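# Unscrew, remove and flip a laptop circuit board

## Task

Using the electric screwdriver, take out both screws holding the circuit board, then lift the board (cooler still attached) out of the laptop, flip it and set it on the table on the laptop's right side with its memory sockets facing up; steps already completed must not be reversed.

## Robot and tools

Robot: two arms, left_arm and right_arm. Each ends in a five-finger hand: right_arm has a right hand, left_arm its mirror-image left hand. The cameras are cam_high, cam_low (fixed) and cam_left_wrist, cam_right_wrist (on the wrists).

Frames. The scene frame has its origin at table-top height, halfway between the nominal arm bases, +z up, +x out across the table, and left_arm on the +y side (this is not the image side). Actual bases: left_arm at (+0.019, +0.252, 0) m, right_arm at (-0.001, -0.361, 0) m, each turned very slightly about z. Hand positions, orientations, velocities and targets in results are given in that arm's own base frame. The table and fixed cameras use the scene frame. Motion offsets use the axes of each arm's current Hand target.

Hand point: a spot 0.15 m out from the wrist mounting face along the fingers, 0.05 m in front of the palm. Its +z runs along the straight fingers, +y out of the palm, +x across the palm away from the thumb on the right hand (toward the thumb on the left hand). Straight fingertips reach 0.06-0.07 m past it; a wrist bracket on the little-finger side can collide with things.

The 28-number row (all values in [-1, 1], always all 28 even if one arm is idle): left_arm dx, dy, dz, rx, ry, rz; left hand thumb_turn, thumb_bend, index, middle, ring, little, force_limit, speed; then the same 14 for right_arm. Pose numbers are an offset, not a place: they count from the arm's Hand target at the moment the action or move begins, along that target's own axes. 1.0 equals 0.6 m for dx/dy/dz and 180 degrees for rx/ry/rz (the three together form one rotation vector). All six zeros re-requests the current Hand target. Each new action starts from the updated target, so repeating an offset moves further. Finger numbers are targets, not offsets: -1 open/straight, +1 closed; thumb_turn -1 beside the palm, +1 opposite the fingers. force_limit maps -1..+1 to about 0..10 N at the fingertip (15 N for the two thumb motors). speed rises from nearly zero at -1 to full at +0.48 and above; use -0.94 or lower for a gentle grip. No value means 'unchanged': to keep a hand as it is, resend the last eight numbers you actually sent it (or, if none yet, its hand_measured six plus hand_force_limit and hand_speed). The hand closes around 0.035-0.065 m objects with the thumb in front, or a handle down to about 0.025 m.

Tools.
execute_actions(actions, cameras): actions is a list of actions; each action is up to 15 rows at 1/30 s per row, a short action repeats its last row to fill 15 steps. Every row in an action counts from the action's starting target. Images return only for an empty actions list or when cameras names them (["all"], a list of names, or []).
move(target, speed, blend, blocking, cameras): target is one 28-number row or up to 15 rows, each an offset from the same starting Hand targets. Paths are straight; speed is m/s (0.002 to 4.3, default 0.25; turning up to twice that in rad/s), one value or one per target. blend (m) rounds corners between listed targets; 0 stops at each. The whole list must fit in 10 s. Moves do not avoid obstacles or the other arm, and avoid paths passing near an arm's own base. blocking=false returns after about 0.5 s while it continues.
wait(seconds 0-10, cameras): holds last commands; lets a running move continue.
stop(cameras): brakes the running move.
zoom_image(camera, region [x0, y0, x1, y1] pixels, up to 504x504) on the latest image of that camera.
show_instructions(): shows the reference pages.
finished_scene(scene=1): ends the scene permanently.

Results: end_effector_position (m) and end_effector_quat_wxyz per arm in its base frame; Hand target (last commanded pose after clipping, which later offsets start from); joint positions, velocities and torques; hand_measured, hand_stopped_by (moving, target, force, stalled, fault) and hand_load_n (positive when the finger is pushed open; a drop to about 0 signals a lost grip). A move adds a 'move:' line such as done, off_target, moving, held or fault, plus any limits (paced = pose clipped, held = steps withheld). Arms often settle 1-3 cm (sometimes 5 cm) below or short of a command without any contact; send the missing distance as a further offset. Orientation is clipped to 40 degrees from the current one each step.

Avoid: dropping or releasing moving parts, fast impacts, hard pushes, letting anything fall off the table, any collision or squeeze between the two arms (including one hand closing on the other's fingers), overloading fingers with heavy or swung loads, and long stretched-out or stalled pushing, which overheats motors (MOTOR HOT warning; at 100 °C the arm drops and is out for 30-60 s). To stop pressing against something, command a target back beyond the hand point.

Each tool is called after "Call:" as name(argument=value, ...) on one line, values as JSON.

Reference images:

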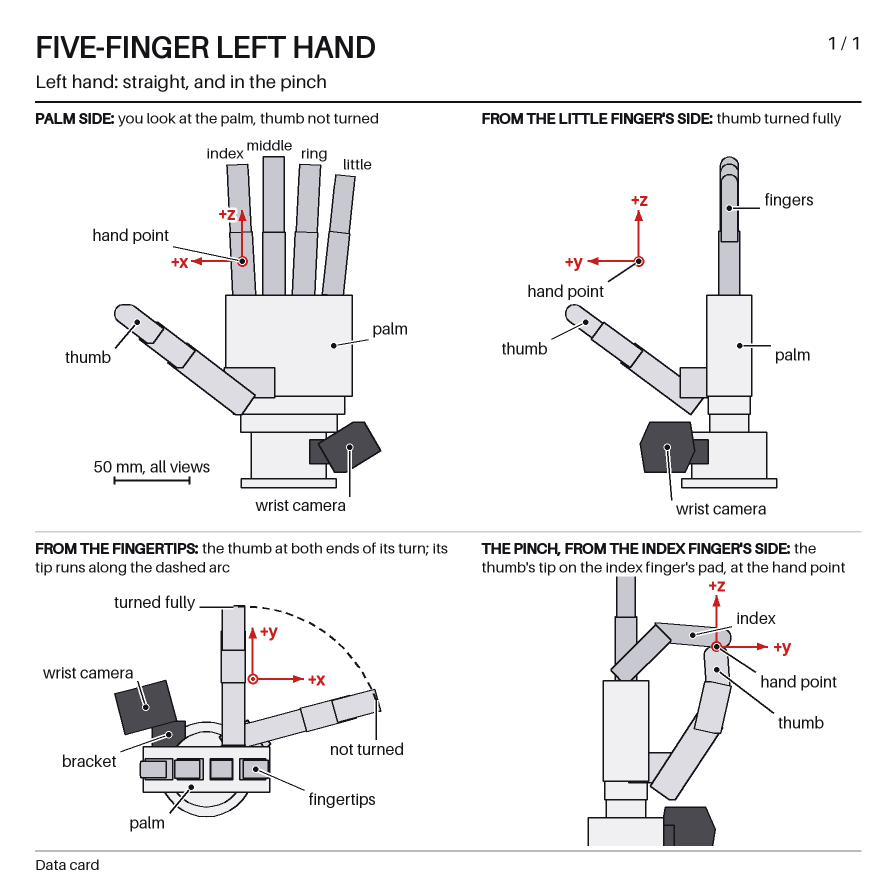

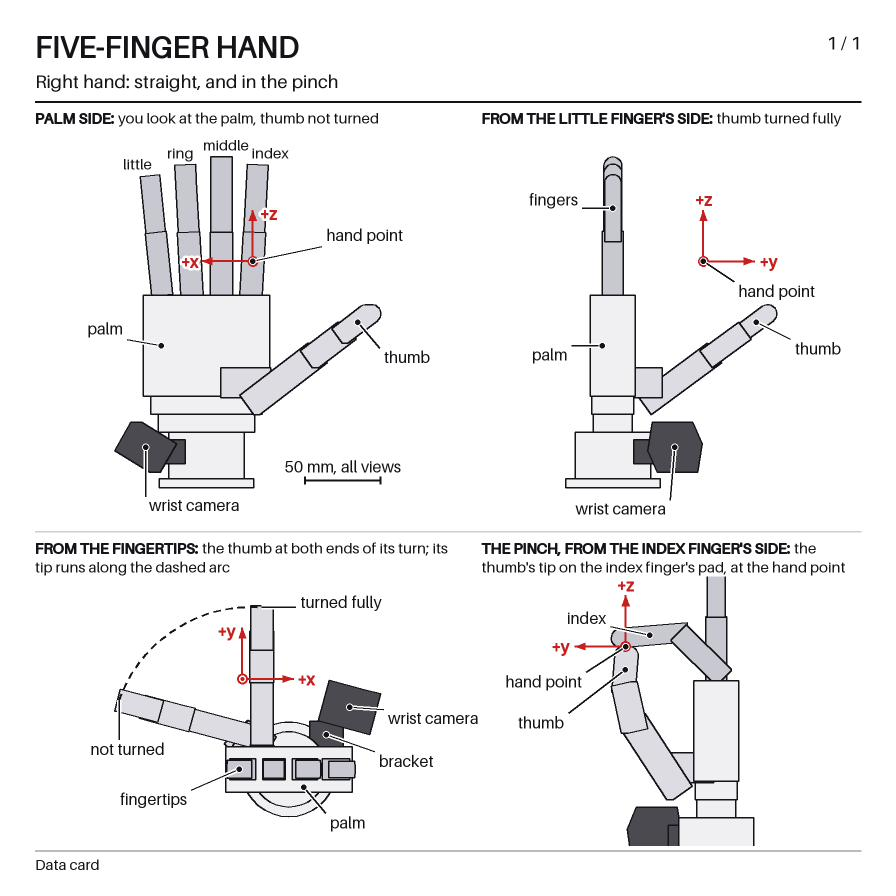

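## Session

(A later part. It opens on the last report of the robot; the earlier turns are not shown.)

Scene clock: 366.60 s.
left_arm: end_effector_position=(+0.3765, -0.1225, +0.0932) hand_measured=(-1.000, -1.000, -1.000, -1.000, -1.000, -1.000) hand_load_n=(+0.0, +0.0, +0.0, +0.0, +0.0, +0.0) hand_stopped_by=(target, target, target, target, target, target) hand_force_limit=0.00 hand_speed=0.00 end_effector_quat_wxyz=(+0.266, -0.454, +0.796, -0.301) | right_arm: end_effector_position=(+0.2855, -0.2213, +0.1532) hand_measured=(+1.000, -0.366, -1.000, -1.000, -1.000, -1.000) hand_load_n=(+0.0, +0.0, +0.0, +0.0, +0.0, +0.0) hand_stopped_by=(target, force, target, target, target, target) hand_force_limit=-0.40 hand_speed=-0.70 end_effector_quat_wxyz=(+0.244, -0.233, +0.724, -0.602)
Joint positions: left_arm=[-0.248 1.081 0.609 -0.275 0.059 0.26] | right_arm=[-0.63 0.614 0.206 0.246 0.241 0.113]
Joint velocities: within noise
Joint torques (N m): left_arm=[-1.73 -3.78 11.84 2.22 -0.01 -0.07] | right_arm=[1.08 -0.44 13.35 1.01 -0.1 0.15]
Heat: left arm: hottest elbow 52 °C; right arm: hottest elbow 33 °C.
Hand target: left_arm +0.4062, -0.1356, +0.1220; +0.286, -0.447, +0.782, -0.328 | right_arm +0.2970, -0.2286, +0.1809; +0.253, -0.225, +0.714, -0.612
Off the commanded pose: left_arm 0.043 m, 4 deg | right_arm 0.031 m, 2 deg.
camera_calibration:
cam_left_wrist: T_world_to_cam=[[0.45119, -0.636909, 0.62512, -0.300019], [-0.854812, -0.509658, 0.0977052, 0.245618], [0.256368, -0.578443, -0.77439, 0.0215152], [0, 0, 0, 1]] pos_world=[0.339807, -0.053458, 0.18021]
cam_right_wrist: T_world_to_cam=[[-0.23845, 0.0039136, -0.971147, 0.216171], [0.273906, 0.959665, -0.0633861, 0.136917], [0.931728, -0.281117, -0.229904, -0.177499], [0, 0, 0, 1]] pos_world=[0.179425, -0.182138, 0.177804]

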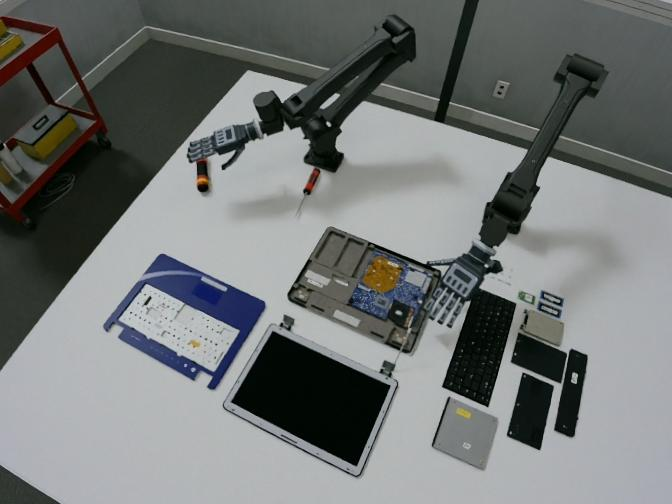

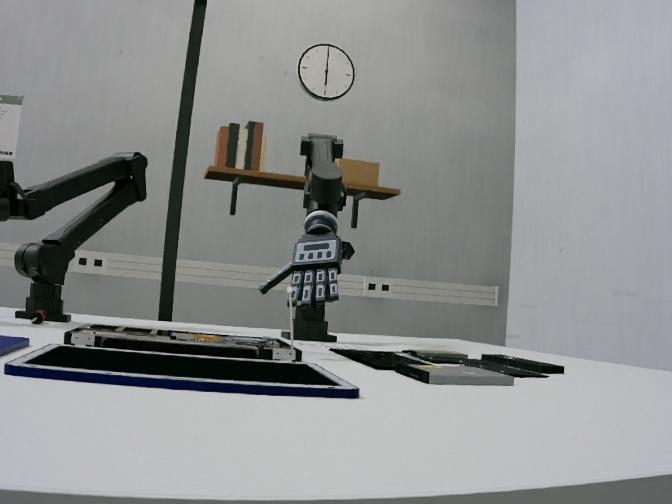

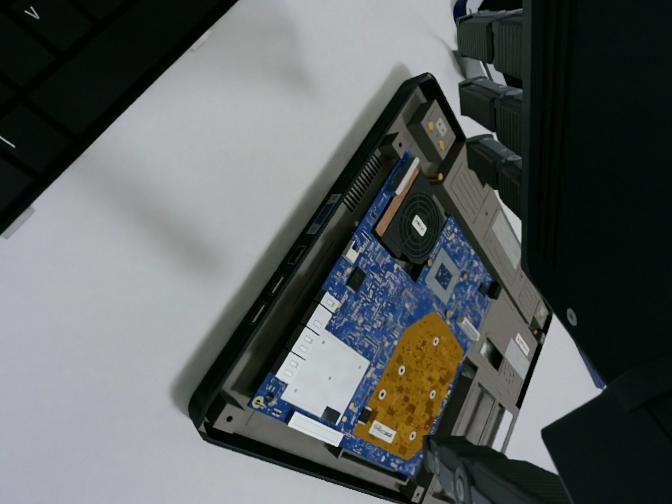

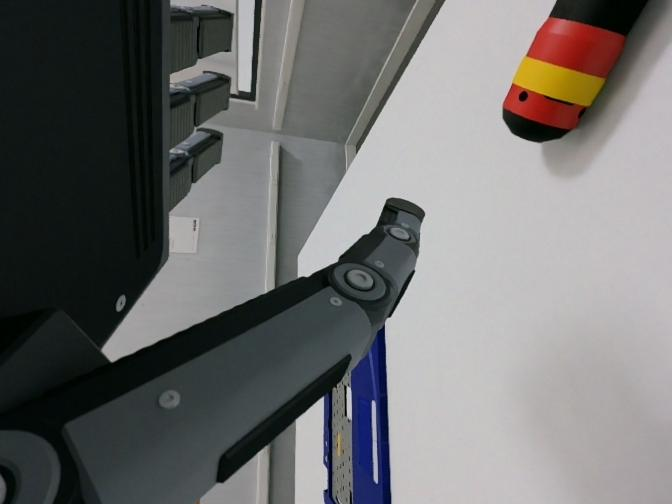

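Call:
zoom_image(camera="cam_high", region=[320, 225, 400, 285])

Call:
zoom_image(camera="cam_high", region=[370, 235, 450, 295])

Call:
zoom_image(camera="cam_left_wrist", region=[300, 420, 440, 504])

Scaled by 6.300 from the camera's 672x504 image, which has a finer 960x720 frame.

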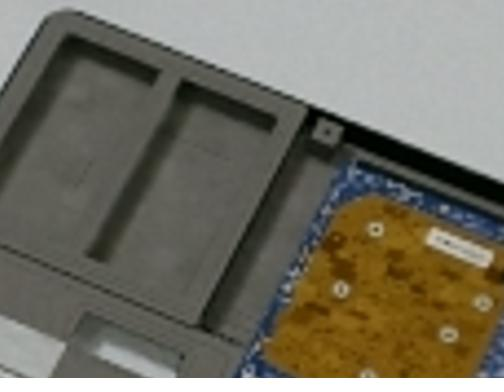

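Scaled by 6.300 from the camera's 672x504 image, which has a finer 960x720 frame.

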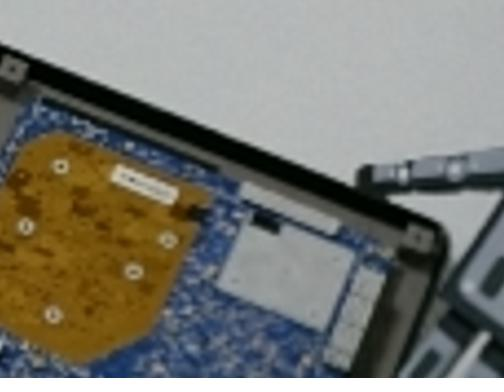

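Scaled by 3.600 from the camera's 672x504 image, which has a finer 960x720 frame.

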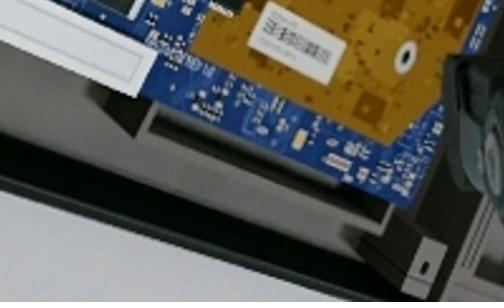

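Call:
move(target=[[0.1974,-0.117,-0.1136,0.0260,-0.0443,-0.0925,-1,-1,-1,-1,-1,-1,0,0,0,0,0,0,0,0,1,-1,-1,-1,-1,-1,-0.4,-0.4],[0.2855,0.0922,-0.2327,0.0214,-0.0896,-0.1247,-1,-1,-1,-1,-1,-1,0,0,0,0,0,0,0,0,1,-1,-1,-1,-1,-1,-0.4,-0.4]], speed=[0.2,0.15], blend=0.03, cameras=["cam_high","cam_low","cam_left_wrist"])

Scene clock: 439.00 s.
left_arm: end_effector_position=(+0.2000, -0.2279, +0.1385) hand_measured=(-1.000, -1.000, -1.000, -1.000, -1.000, -1.000) hand_load_n=(+0.0, +0.0, +0.0, +0.0, +0.0, +0.0) hand_stopped_by=(target, target, target, target, target, target) hand_force_limit=0.00 hand_speed=0.00 end_effector_quat_wxyz=(-0.335, +0.621, -0.623, +0.336) | right_arm: end_effector_position=(+0.2855, -0.2213, +0.1532) hand_measured=(+1.000, -1.000, -1.000, -1.000, -1.000, -1.000) hand_load_n=(+0.0, +0.0, +0.0, +0.0, +0.0, +0.0) hand_stopped_by=(target, target, target, target, target, target) hand_force_limit=-0.40 hand_speed=-0.40 end_effector_quat_wxyz=(+0.244, -0.233, +0.724, -0.602)
Joint positions: left_arm=[-1.223 0.787 0.561 -0.862 -0.902 -0.983] | right_arm=[-0.63 0.614 0.206 0.246 0.241 0.113]
Joint torques (N m): left_arm=[-1.85 -0.56 8.24 0.24 -0.67 -0.08] | right_arm=[1.14 -0.5 13.34 0.99 -0.1 0.14]
Heat: left arm: hottest elbow 54 °C; right arm: hottest elbow 41 °C.
Hand target: left_arm +0.1998, -0.2303, +0.1400; -0.338, +0.622, -0.621, +0.338 | right_arm +0.2970, -0.2286, +0.1809; +0.253, -0.225, +0.714, -0.612
Off the commanded pose: left_arm 0.003 m, 0 deg | right_arm 0.031 m, 2 deg.
move: off_target (right_arm); blend cut to 0 m at target 1
camera_calibration:
cam_left_wrist: T_world_to_cam=[[0.56244, -0.268421, 0.782056, -0.275806], [-0.565452, -0.814953, 0.12695, -0.0950422], [0.603263, -0.513617, -0.610141, -0.036554], [0, 0, 0, 1]] pos_world=[0.123434, -0.170262, 0.205458]
Images, in order (width x height): cam_high 672x504, cam_low 672x504, cam_left_wrist 672x504.

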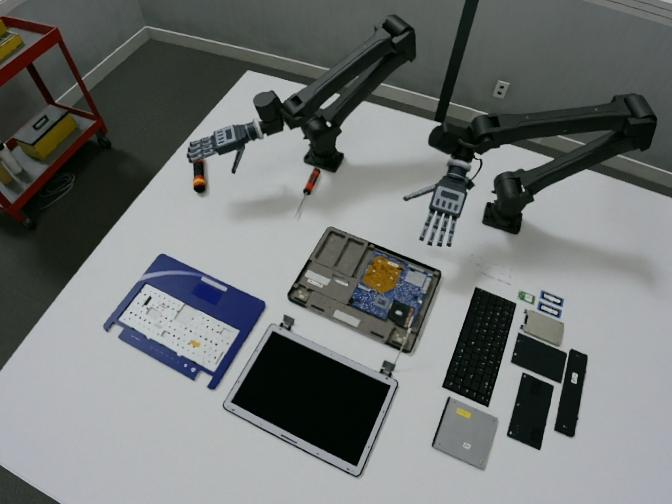

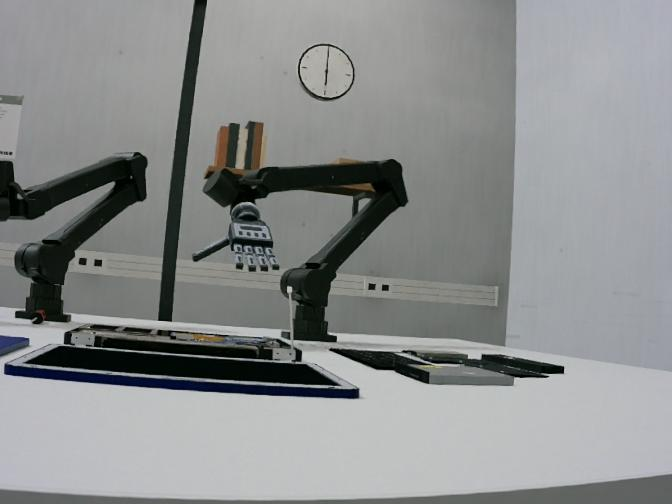

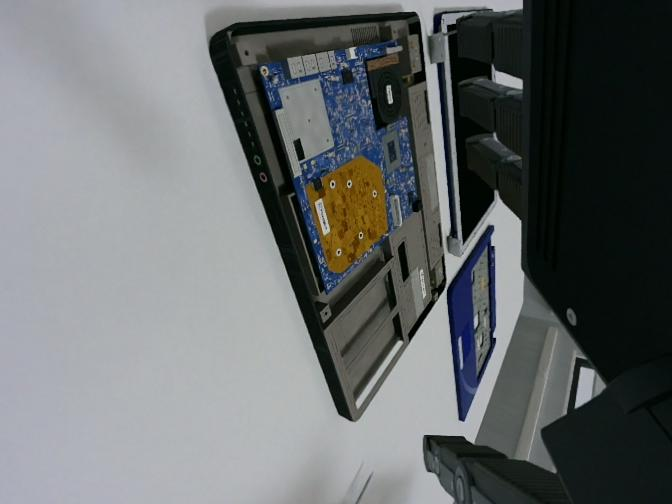

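Call:
zoom_image(camera="cam_left_wrist", region=[240, 30, 420, 180])

Call:
zoom_image(camera="cam_left_wrist", region=[260, 150, 440, 310])

Scaled by 2.800 from the camera's 672x504 image, which has a finer 960x720 frame.

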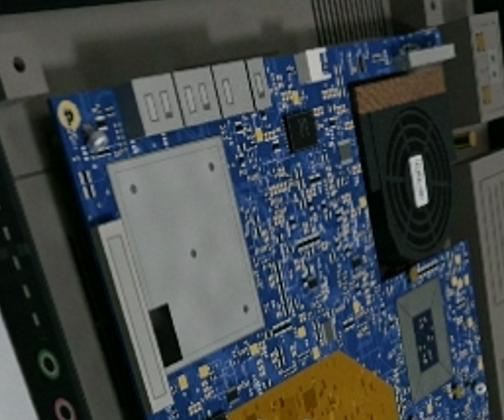

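Scaled by 2.800 from the camera's 672x504 image, which has a finer 960x720 frame.

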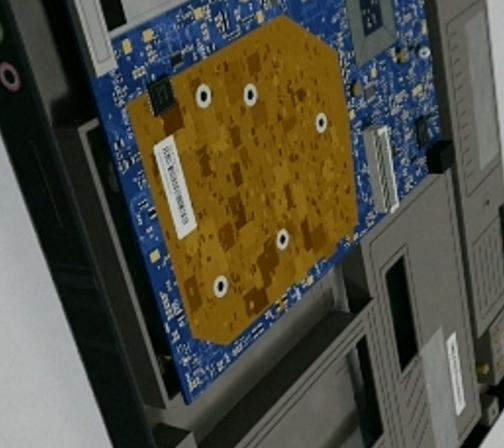

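Call:
zoom_image(camera="cam_left_wrist", region=[205, 20, 305, 110])

Call:
zoom_image(camera="cam_left_wrist", region=[230, 100, 330, 200])

Call:
zoom_image(camera="cam_left_wrist", region=[260, 190, 360, 310])

Scaled by 5.040 from the camera's 672x504 image, which has a finer 960x720 frame.

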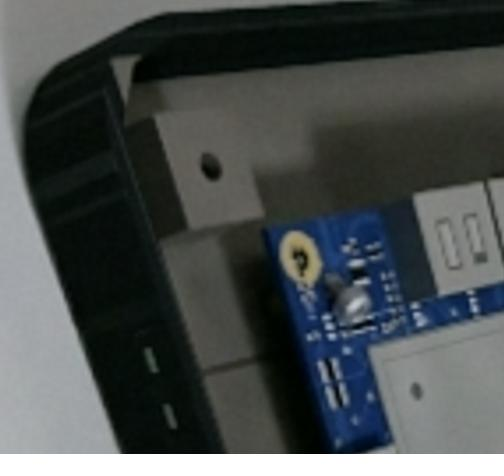

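Scaled by 5.040 from the camera's 672x504 image, which has a finer 960x720 frame.

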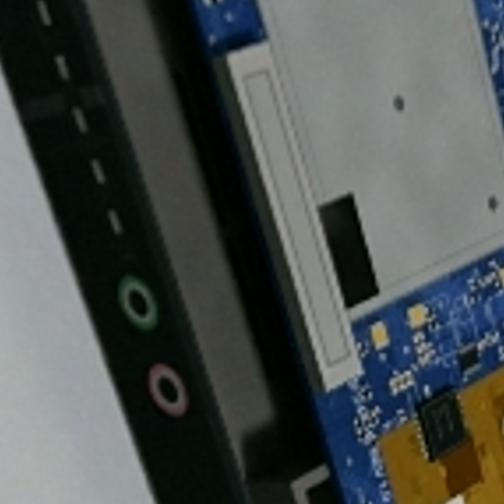

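Scaled by 4.200 from the camera's 672x504 image, which has a finer 960x720 frame.

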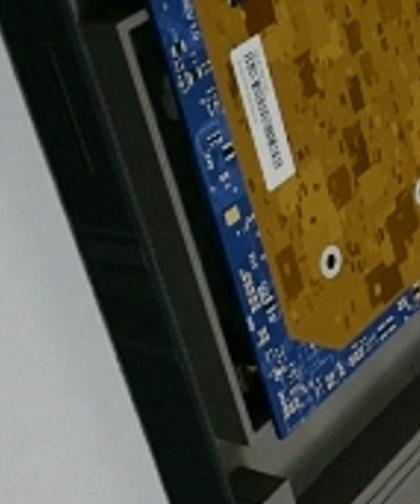

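Call:
move(target=[-0.0022,0.0844,0.0537,-0.0944,0.0167,0.0148,-1,-1,-1,-1,-1,0.8,0,0,0,0,0,0,0,0,1,-1,-1,-1,-1,-1,-0.4,-0.4], speed=0.1, cameras=["cam_high","cam_left_wrist"])

Call:
zoom_image(camera="cam_left_wrist", region=[330, 20, 530, 200])

Scene clock: 452.40 s.
left_arm: end_effector_position=(+0.1970, -0.2311, +0.0873) hand_measured=(-1.000, -1.000, -1.000, -1.000, -1.000, +0.800) hand_load_n=(+0.0, -0.5, +0.0, +0.0, +0.0, +0.0) hand_stopped_by=(target, target, target, target, target, target) hand_force_limit=0.00 hand_speed=0.00 end_effector_quat_wxyz=(-0.231, +0.640, -0.687, +0.253) | right_arm: end_effector_position=(+0.2855, -0.2213, +0.1532) hand_measured=(+1.000, -1.000, -1.000, -1.000, -1.000, -1.000) hand_load_n=(+0.0, +0.0, +0.0, +0.0, +0.0, +0.0) hand_stopped_by=(target, target, target, target, target, target) hand_force_limit=-0.40 hand_speed=-0.40 end_effector_quat_wxyz=(+0.244, -0.233, +0.724, -0.602)
Joint positions: left_arm=[-1.012 0.884 0.548 -0.77 -0.544 -0.809] | right_arm=[-0.63 0.614 0.206 0.246 0.241 0.113]
Joint torques (N m): left_arm=[-0.03 -1.26 6.72 1.51 -0.06 0.18] | right_arm=[1.08 -0.5 13.35 0.96 -0.1 0.15]
Heat: left arm: hottest elbow 54 °C; right arm: hottest elbow 41 °C.
Hand target: left_arm +0.1993, -0.2290, +0.0800; -0.234, +0.641, -0.687, +0.251 | right_arm +0.2970, -0.2286, +0.1809; +0.253, -0.225, +0.714, -0.612
Off the commanded pose: left_arm 0.008 m, 0 deg | right_arm 0.031 m, 2 deg.
move: off_target (right_arm)
camera_calibration:
cam_left_wrist: T_world_to_cam=[[0.742208, -0.31845, 0.589675, -0.26512], [-0.561131, -0.776377, 0.287003, -0.0987446], [0.366414, -0.543901, -0.754925, -0.0153604], [0, 0, 0, 1]] pos_world=[0.146994, -0.169445, 0.173079]
Images, in order (width x height): cam_high 672x504, cam_left_wrist 672x504.

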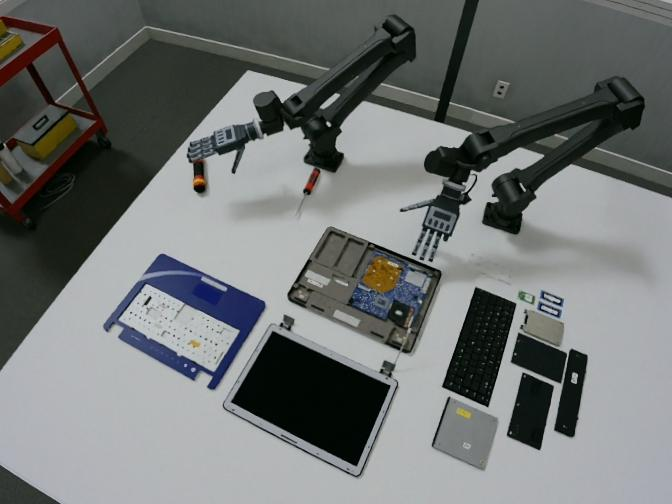

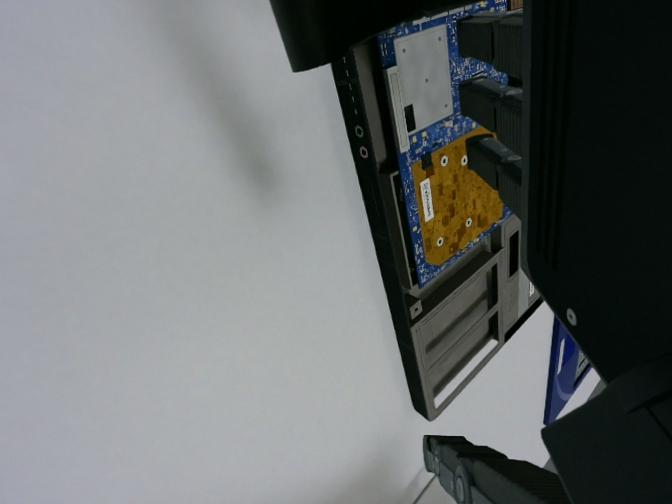

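Scaled by 2.520 from the camera's 672x504 image, which has a finer 960x720 frame.

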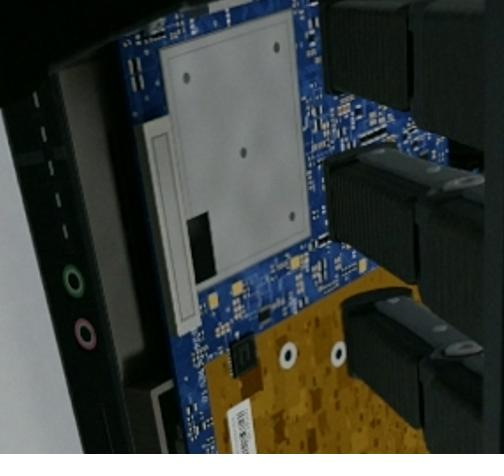

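Call:
move(target=[0.0001, 0.0546, 0.063, 0,0,0, -1,-1,-1,-1,-1,0.8,0,0, 0,0,0,0,0,0, 1,-1,-1,-1,-1,-1,-0.4,-0.4], speed=0.08, cameras=["cam_left_wrist","cam_low","cam_high"])

Scene clock: 455.90 s.
left_arm: end_effector_position=(+0.1977, -0.2317, +0.0399) hand_measured=(-1.000, -1.000, -1.000, -1.000, -1.000, +0.800) hand_load_n=(-0.5, +0.0, +0.0, -0.5, +0.0, +0.0) hand_stopped_by=(target, target, target, target, target, target) hand_force_limit=0.00 hand_speed=0.00 end_effector_quat_wxyz=(-0.232, +0.640, -0.687, +0.253) | right_arm: end_effector_position=(+0.2855, -0.2213, +0.1532) hand_measured=(+1.000, -1.000, -1.000, -1.000, -1.000, -1.000) hand_load_n=(+0.0, +0.0, +0.0, +0.0, +0.0, +0.0) hand_stopped_by=(target, target, target, target, target, target) hand_force_limit=-0.40 hand_speed=-0.40 end_effector_quat_wxyz=(+0.244, -0.233, +0.724, -0.602)
Joint positions: left_arm=[-1.012 0.968 0.453 -0.591 -0.545 -0.809] | right_arm=[-0.63 0.614 0.206 0.246 0.241 0.113]
Joint torques (N m): left_arm=[-0.38 -1.26 5.9 1.8 -0.11 0.14] | right_arm=[1.08 -0.56 13.37 0.99 -0.1 0.15]
Heat: left arm: hottest elbow 54 °C; right arm: hottest elbow 42 °C.
Hand target: left_arm +0.1986, -0.2290, +0.0300; -0.234, +0.641, -0.687, +0.251 | right_arm +0.2970, -0.2286, +0.1809; +0.253, -0.225, +0.714, -0.612
Off the commanded pose: left_arm 0.010 m, 0 deg | right_arm 0.031 m, 2 deg.
move: off_target (right_arm)
camera_calibration:
cam_left_wrist: T_world_to_cam=[[0.741379, -0.317933, 0.590996, -0.237592], [-0.561144, -0.776702, 0.286096, -0.0851608], [0.368069, -0.543739, -0.754237, -0.0519786], [0, 0, 0, 1]] pos_world=[0.14749, -0.169946, 0.125576]
Images, in order (width x height): cam_high 672x504, cam_low 672x504, cam_left_wrist 672x504.

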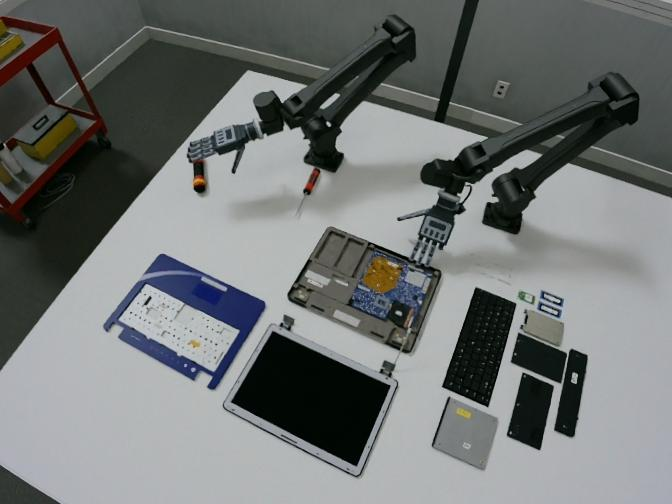

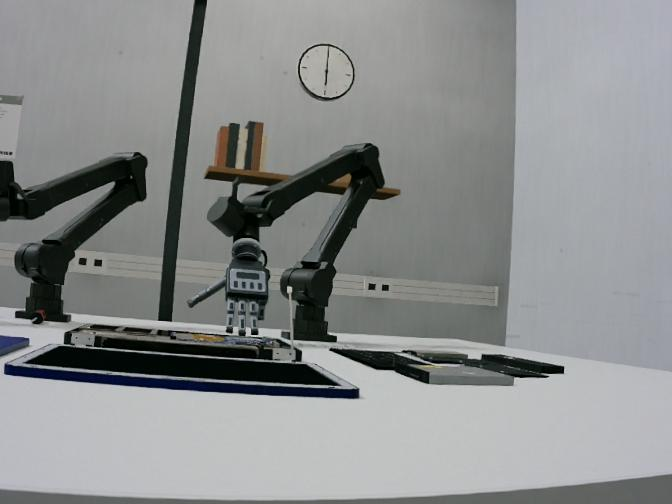

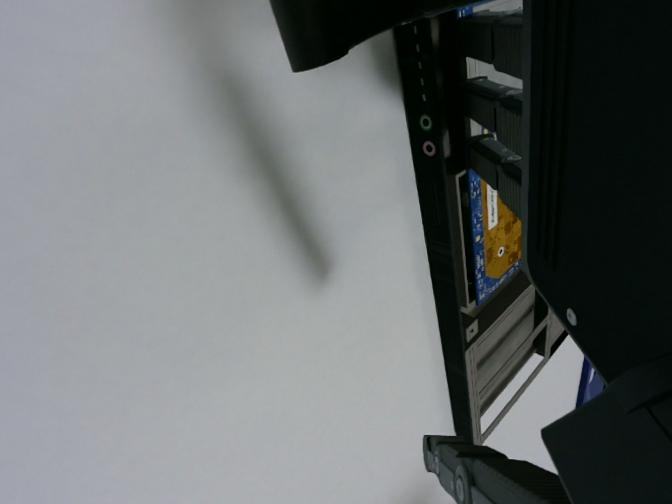

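Call:
zoom_image(camera="cam_left_wrist", region=[380, 0, 560, 200])

Call:
zoom_image(camera="cam_low", region=[180, 260, 320, 370])

Scaled by 2.520 from the camera's 672x504 image, which has a finer 960x720 frame.

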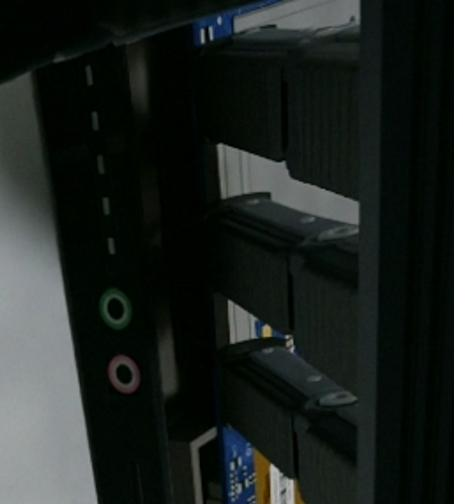

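Scaled by 3.600 from the camera's 672x504 image, which has a finer 960x720 frame.

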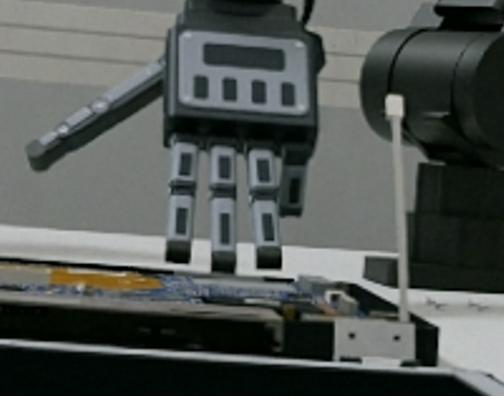

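Call:
move(target=[0.0001, 0.0163, 0.0168, 0,0,0, -1,-1,-1,-1,-1,0.8,0,0, 0,0,0,0,0,0, 1,-1,-1,-1,-1,-1,-0.4,-0.4], speed=0.03, cameras=["cam_left_wrist","cam_low"])

Call:
zoom_image(camera="cam_left_wrist", region=[380, 0, 560, 200])

Call:
zoom_image(camera="cam_low", region=[180, 270, 310, 370])

Scene clock: 460.43 s.
left_arm: end_effector_position=(+0.2027, -0.2342, +0.0363) hand_measured=(-1.000, -1.000, -1.000, -1.000, -1.000, +0.800) hand_load_n=(+0.0, +0.0, +0.0, +0.5, +0.0, +0.0) hand_stopped_by=(target, target, target, target, target, target) hand_force_limit=0.00 hand_speed=0.00 end_effector_quat_wxyz=(-0.236, +0.644, -0.677, +0.267) | right_arm: end_effector_position=(+0.2855, -0.2213, +0.1532) hand_measured=(+1.000, -1.000, -1.000, -1.000, -1.000, -1.000) hand_load_n=(+0.0, +0.0, +0.0, +0.0, +0.0, +0.0) hand_stopped_by=(target, target, target, target, target, target) hand_force_limit=-0.40 hand_speed=-0.40 end_effector_quat_wxyz=(+0.244, -0.233, +0.724, -0.602)
Joint positions: left_arm=[-1.012 0.976 0.436 -0.539 -0.56 -0.819] | right_arm=[-0.63 0.614 0.206 0.246 0.241 0.113]
Joint torques (N m): left_arm=[-0.73 0.15 5.29 1.81 0.06 0.11] | right_arm=[1.08 -0.5 13.35 0.99 -0.09 0.15]
Heat: left arm: hottest elbow 53 °C; right arm: hottest elbow 42 °C.
Hand target: left_arm +0.1976, -0.2290, +0.0160; -0.234, +0.641, -0.687, +0.251 | right_arm +0.2970, -0.2286, +0.1809; +0.253, -0.225, +0.714, -0.612
Off the commanded pose: left_arm 0.022 m, 2 deg | right_arm 0.031 m, 2 deg.
move: off_target (left_arm, right_arm)
camera_calibration:
cam_left_wrist: T_world_to_cam=[[0.730637, -0.294875, 0.615807, -0.233385], [-0.557351, -0.77855, 0.288477, -0.0846069], [0.394372, -0.553993, -0.733187, -0.0663394], [0, 0, 0, 1]] pos_world=[0.149526, -0.171442, 0.119488]
Images, in order (width x height): cam_low 672x504, cam_left_wrist 672x504.

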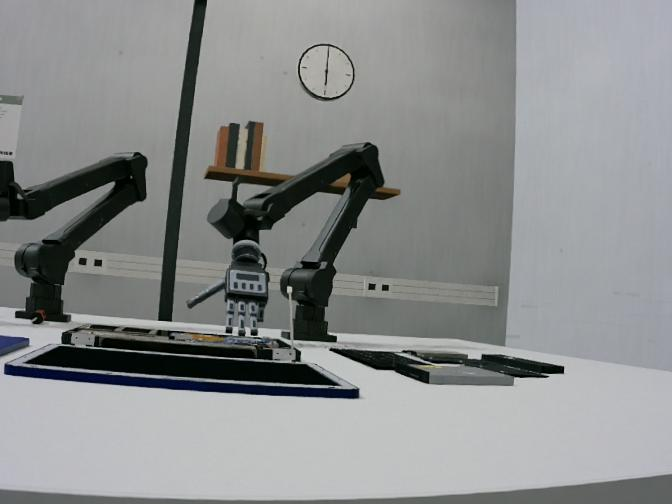

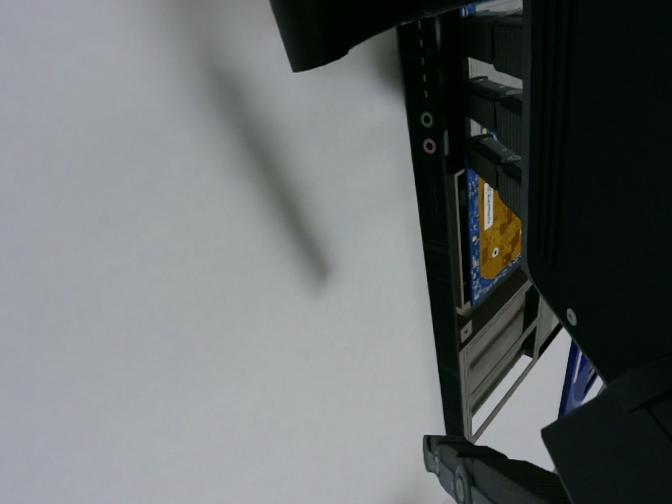

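Scaled by 2.520 from the camera's 672x504 image, which has a finer 960x720 frame.

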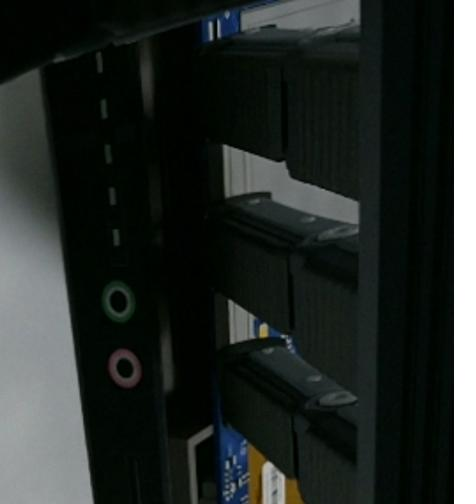

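Scaled by 3.877 from the camera's 672x504 image, which has a finer 960x720 frame.

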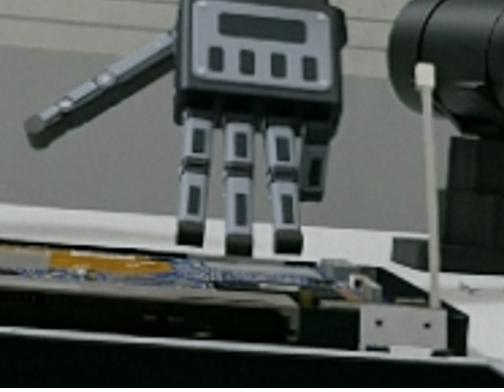

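Call:
move(target=[0.0128, -0.032, -0.0253, 0,0,0, -1,-1,0.8,-1,-1,0.8,0,0, 0,0,0,0,0,0, 1,-1,-1,-1,-1,-1,-0.4,-0.4], speed=0.05, cameras=["cam_left_wrist"])

Call:
zoom_image(camera="cam_left_wrist", region=[380, 0, 560, 200])

Scene clock: 466.77 s.
left_arm: end_effector_position=(+0.2018, -0.2356, +0.0385) hand_measured=(-1.000, -1.000, -0.830, -1.000, -1.000, +0.800) hand_load_n=(+0.0, +0.0, +3.0, +0.0, +0.0, +0.5) hand_stopped_by=(target, target, force, target, target, target) hand_force_limit=0.00 hand_speed=0.00 end_effector_quat_wxyz=(-0.233, +0.644, -0.680, +0.263) | right_arm: end_effector_position=(+0.2855, -0.2213, +0.1532) hand_measured=(+1.000, -1.000, -1.000, -1.000, -1.000, -1.000) hand_load_n=(+0.0, +0.0, +0.0, +0.0, +0.0, +0.0) hand_stopped_by=(target, target, target, target, target, target) hand_force_limit=-0.40 hand_speed=-0.40 end_effector_quat_wxyz=(+0.244, -0.233, +0.724, -0.602)
Joint positions: left_arm=[-1.012 0.978 0.447 -0.556 -0.553 -0.819] | right_arm=[-0.63 0.614 0.206 0.246 0.241 0.113]
Joint torques (N m): left_arm=[-0.79 -1.2 8.75 -0.34 0.08 0.1] | right_arm=[1.08 -0.5 13.34 0.96 -0.1 0.15]
Heat: left arm: hottest elbow 52 °C; right arm: hottest elbow 42 °C.
Hand target: left_arm +0.2019, -0.2370, +0.0400; -0.234, +0.641, -0.687, +0.250 | right_arm +0.2970, -0.2286, +0.1809; +0.253, -0.225, +0.714, -0.612
Off the commanded pose: left_arm 0.002 m, 2 deg | right_arm 0.031 m, 2 deg.
move: off_target (right_arm)
camera_calibration:
cam_left_wrist: T_world_to_cam=[[0.735494, -0.299149, 0.607913, -0.236213], [-0.557381, -0.777263, 0.291872, -0.0867368], [0.385195, -0.553509, -0.738412, -0.0629778], [0, 0, 0, 1]] pos_world=[0.149646, -0.172939, 0.122409]
Images, in order (width x height): cam_left_wrist 672x504.

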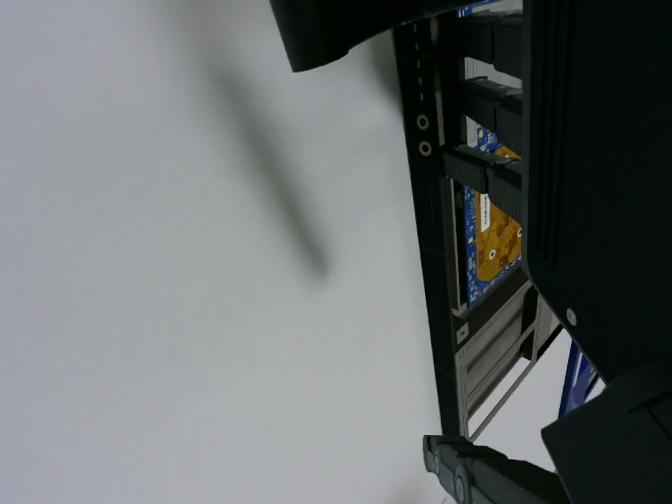

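Scaled by 2.520 from the camera's 672x504 image, which has a finer 960x720 frame.

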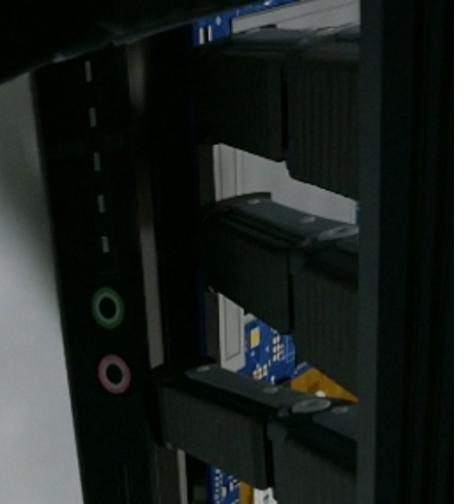

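Call:
move(target=[0.0, -0.0428, -0.0511, 0,0,0, -1,-1,-1,-1,-1,0.8,0,0, 0,0,0,0,0,0, 1,-1,-1,-1,-1,-1,-0.4,-0.4], speed=0.06)

Call:
move(target=[0.0, 0, 0, 0,0,0, -1,-1,0.8,-1,-1,0.8,0,0, 0,0,0,0,0,0, 1,-1,-1,-1,-1,-1,-0.4,-0.4], speed=0.06, cameras=["cam_left_wrist"])

Call:
zoom_image(camera="cam_left_wrist", region=[380, 0, 560, 200])

Scene clock: 470.83 s.
left_arm: end_effector_position=(+0.1898, -0.2188, +0.0530) hand_measured=(-1.000, -1.000, -1.000, -1.000, -1.000, +0.800) hand_load_n=(+0.0, +0.0, +0.0, -0.5, +0.0, +0.0) hand_stopped_by=(target, target, target, target, target, target) hand_force_limit=0.00 hand_speed=0.00 end_effector_quat_wxyz=(-0.237, +0.641, -0.695, +0.225) | right_arm: end_effector_position=(+0.2855, -0.2213, +0.1532) hand_measured=(+1.000, -1.000, -1.000, -1.000, -1.000, -1.000) hand_load_n=(+0.0, -0.5, -0.5, +0.0, +0.0, -0.5) hand_stopped_by=(target, target, target, target, target, target) hand_force_limit=-0.40 hand_speed=-0.40 end_effector_quat_wxyz=(+0.244, -0.233, +0.724, -0.602)
Joint positions: left_arm=[-1.012 0.932 0.492 -0.727 -0.547 -0.817] | right_arm=[-0.63 0.614 0.206 0.246 0.241 0.113]
Joint torques (N m): left_arm=[-0.79 -2.73 11.11 0.32 -0.1 0.09] | right_arm=[1.14 -0.5 13.37 0.98 -0.09 0.15]
Heat: left arm: hottest elbow 51 °C; right arm: hottest elbow 42 °C.
Hand target: left_arm +0.2018, -0.2370, +0.0799; -0.234, +0.641, -0.687, +0.250 | right_arm +0.2970, -0.2286, +0.1809; +0.253, -0.225, +0.714, -0.612
Off the commanded pose: left_arm 0.035 m, 3 deg | right_arm 0.031 m, 2 deg.
move: off_target (left_arm, right_arm)

Scene clock: 472.10 s.
left_arm: end_effector_position=(+0.1897, -0.2183, +0.0529) hand_measured=(-1.000, -1.000, +0.800, -1.000, -1.000, +0.800) hand_load_n=(+0.0, +0.0, +0.0, +0.0, +0.0, +0.0) hand_stopped_by=(target, target, target, target, target, target) hand_force_limit=0.00 hand_speed=0.00 end_effector_quat_wxyz=(+0.238, -0.638, +0.697, -0.224) | right_arm: end_effector_position=(+0.2855, -0.2213, +0.1532) hand_measured=(+1.000, -1.000, -1.000, -1.000, -1.000, -1.000) hand_load_n=(+0.0, +0.0, +0.0, +0.0, +0.0, +0.0) hand_stopped_by=(target, target, target, target, target, target) hand_force_limit=-0.40 hand_speed=-0.40 end_effector_quat_wxyz=(+0.244, -0.233, +0.724, -0.602)
Joint positions: left_arm=[-1.012 0.932 0.492 -0.727 -0.547 -0.809] | right_arm=[-0.63 0.614 0.206 0.246 0.241 0.113]
Joint torques (N m): left_arm=[-0.85 -2.9 11.1 0.32 -0.12 0.11] | right_arm=[1.08 -0.5 13.34 0.98 -0.09 0.15]
Heat: left arm: hottest elbow 51 °C; right arm: hottest elbow 42 °C.
Hand target: left_arm +0.2018, -0.2370, +0.0799; +0.234, -0.641, +0.687, -0.250 | right_arm +0.2970, -0.2286, +0.1809; +0.253, -0.225, +0.714, -0.612
Off the commanded pose: left_arm 0.035 m, 3 deg | right_arm 0.031 m, 2 deg.
move: off_target (left_arm, right_arm)
camera_calibration:
cam_left_wrist: T_world_to_cam=[[0.759934, -0.348293, 0.54881, -0.243035], [-0.551812, -0.791903, 0.261522, -0.086859], [0.343518, -0.501579, -0.793986, -0.0159278], [0, 0, 0, 1]] pos_world=[0.142232, -0.161421, 0.143449]
Images, in order (width x height): cam_left_wrist 672x504.

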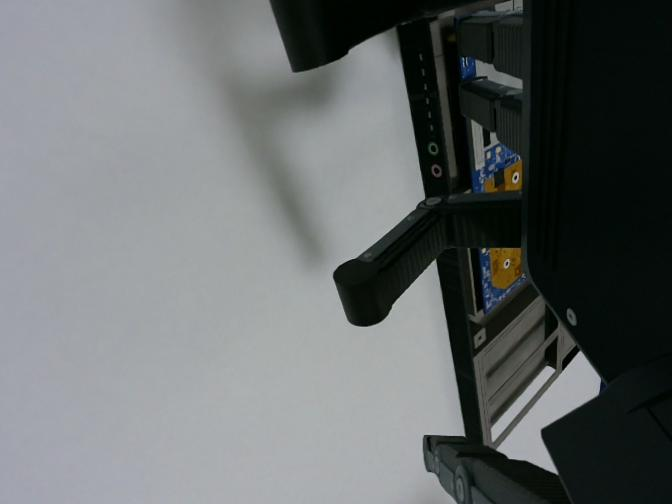

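Scaled by 2.520 from the camera's 672x504 image, which has a finer 960x720 frame.

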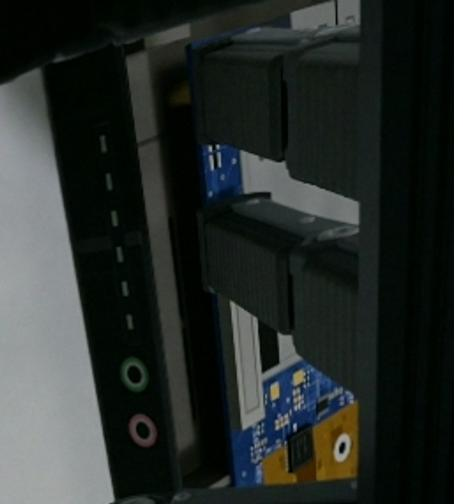

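Call:
wait(seconds=0.1, cameras=["cam_high","cam_left_wrist"])

Call:
zoom_image(camera="cam_high", region=[270, 210, 470, 360])

Scene clock: 474.37 s.
left_arm: end_effector_position=(+0.1897, -0.2183, +0.0529) hand_measured=(-1.000, -1.000, +0.800, -1.000, -1.000, +0.800) hand_load_n=(-0.5, +0.0, +0.0, +0.0, +0.0, +0.0) hand_stopped_by=(target, target, target, target, target, target) hand_force_limit=0.00 hand_speed=0.00 end_effector_quat_wxyz=(+0.238, -0.638, +0.697, -0.224) | right_arm: end_effector_position=(+0.2855, -0.2213, +0.1532) hand_measured=(+1.000, -1.000, -1.000, -1.000, -1.000, -1.000) hand_load_n=(+0.0, +0.0, +0.0, +0.0, +0.0, +0.0) hand_stopped_by=(target, target, target, target, target, target) hand_force_limit=-0.40 hand_speed=-0.40 end_effector_quat_wxyz=(+0.244, -0.233, +0.724, -0.602)
Joint positions: left_arm=[-1.012 0.932 0.492 -0.727 -0.547 -0.809] | right_arm=[-0.63 0.614 0.206 0.246 0.241 0.113]
Joint torques (N m): left_arm=[-0.44 -2.78 11.11 0.18 -0.09 0.09] | right_arm=[1.08 -0.56 13.37 0.98 -0.1 0.15]
Heat: left arm: hottest elbow 51 °C; right arm: hottest elbow 42 °C.
Hand target: left_arm +0.2018, -0.2370, +0.0799; +0.234, -0.641, +0.687, -0.250 | right_arm +0.2970, -0.2286, +0.1809; +0.253, -0.225, +0.714, -0.612
Off the commanded pose: left_arm 0.035 m, 3 deg | right_arm 0.031 m, 2 deg.
wait: 0.10 s; at rest from the start
camera_calibration:
cam_left_wrist: T_world_to_cam=[[0.759934, -0.348293, 0.54881, -0.243035], [-0.551812, -0.791903, 0.261522, -0.086859], [0.343518, -0.501579, -0.793986, -0.0159278], [0, 0, 0, 1]] pos_world=[0.142232, -0.161421, 0.143449]
Images, in order (width x height): cam_high 672x504, cam_left_wrist 672x504.

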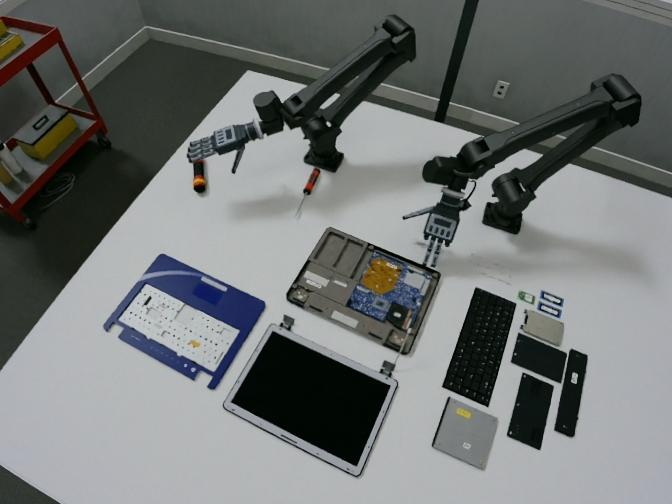

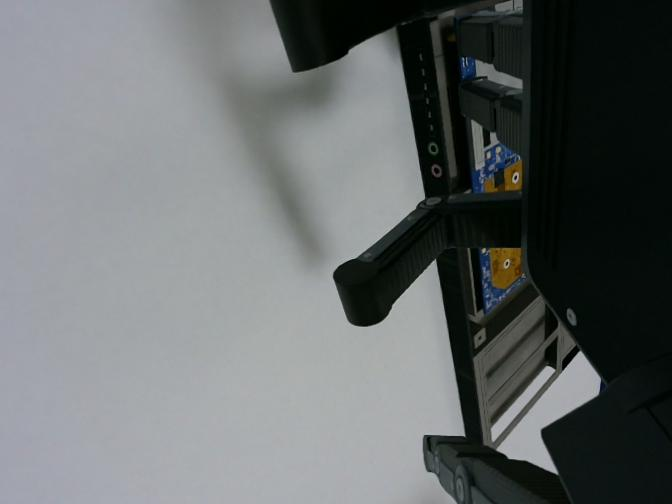

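Scaled by 2.520 from the camera's 672x504 image, which has a finer 960x720 frame.

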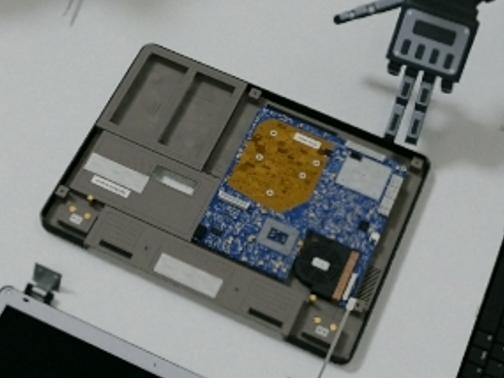

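Call:
move(target=[-0.0067, 0.0375, 0.0227, 0,0.0214,0.0255, -1,-1,0.8,-1,-1,0.8,0,0, 0,0,0,0,0,0, 1,-1,-1,-1,-1,-1,-0.4,-0.4], speed=0.06, cameras=["cam_left_wrist"])

Call:
zoom_image(camera="cam_left_wrist", region=[380, 0, 560, 200])

Scene clock: 481.60 s.
left_arm: end_effector_position=(+0.1909, -0.2340, +0.0564) hand_measured=(-1.000, -1.000, +0.800, -1.000, -1.000, +0.800) hand_load_n=(+0.0, +0.0, +0.0, +0.0, +0.0, +0.0) hand_stopped_by=(target, target, target, target, target, target) hand_force_limit=0.00 hand_speed=0.00 end_effector_quat_wxyz=(+0.219, -0.605, +0.722, -0.255) | right_arm: end_effector_position=(+0.2855, -0.2213, +0.1532) hand_measured=(+1.000, -1.000, -1.000, -1.000, -1.000, -1.000) hand_load_n=(+0.0, +0.0, +0.0, +0.0, +0.0, +0.0) hand_stopped_by=(target, target, target, target, target, target) hand_force_limit=-0.40 hand_speed=-0.40 end_effector_quat_wxyz=(+0.244, -0.233, +0.724, -0.602)
Joint positions: left_arm=[-1.008 0.917 0.478 -0.632 -0.493 -0.704] | right_arm=[-0.63 0.614 0.206 0.246 0.241 0.113]
Joint torques (N m): left_arm=[-0.03 -2.78 6.46 1.65 -0.05 0.17] | right_arm=[1.08 -0.5 13.35 0.98 -0.1 0.15]
Heat: left arm: hottest elbow 51 °C; right arm: hottest elbow 43 °C.
Hand target: left_arm +0.1936, -0.2324, +0.0549; +0.220, -0.604, +0.719, -0.262 | right_arm +0.2970, -0.2286, +0.1809; +0.253, -0.225, +0.714, -0.612
Off the commanded pose: left_arm 0.004 m, 1 deg | right_arm 0.031 m, 2 deg.
move: off_target (right_arm)
camera_calibration:
cam_left_wrist: T_world_to_cam=[[0.71286, -0.399807, 0.576182, -0.255976], [-0.63301, -0.720465, 0.283245, -0.0685423], [0.301875, -0.566643, -0.766673, -0.0303573], [0, 0, 0, 1]] pos_world=[0.148251, -0.168925, 0.143629]
Images, in order (width x height): cam_left_wrist 672x504.

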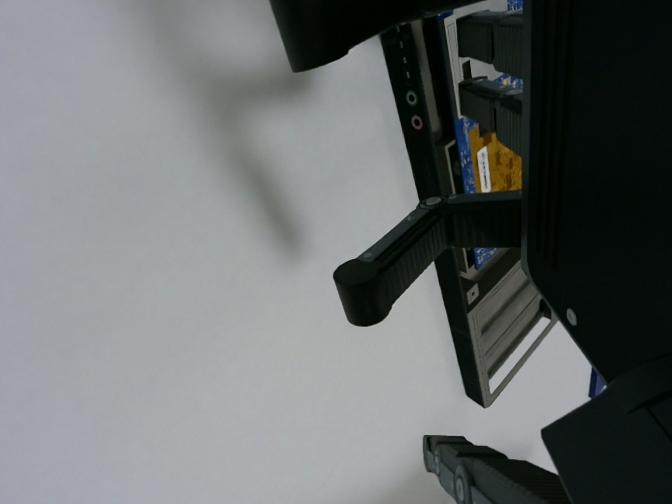

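Scaled by 2.520 from the camera's 672x504 image, which has a finer 960x720 frame.

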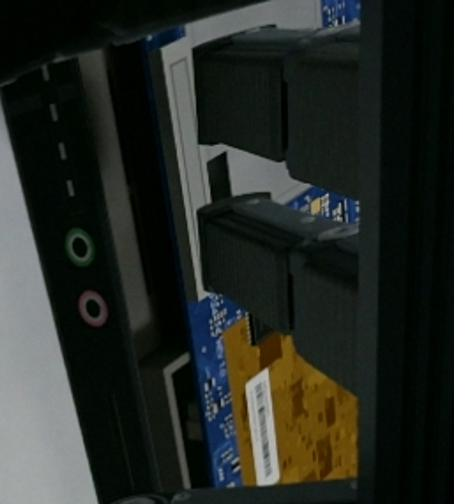

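Call:
zoom_image(camera="cam_left_wrist", region=[400, 50, 480, 140])

Scaled by 5.600 from the camera's 672x504 image, which has a finer 960x720 frame.

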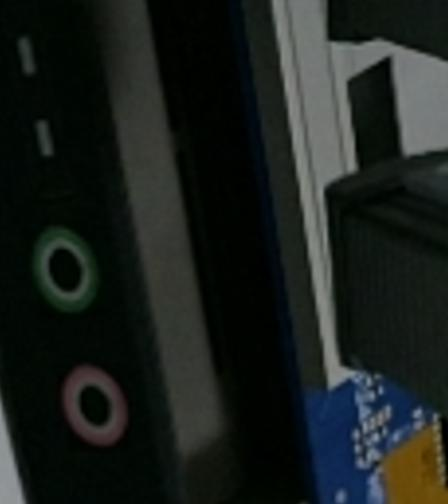

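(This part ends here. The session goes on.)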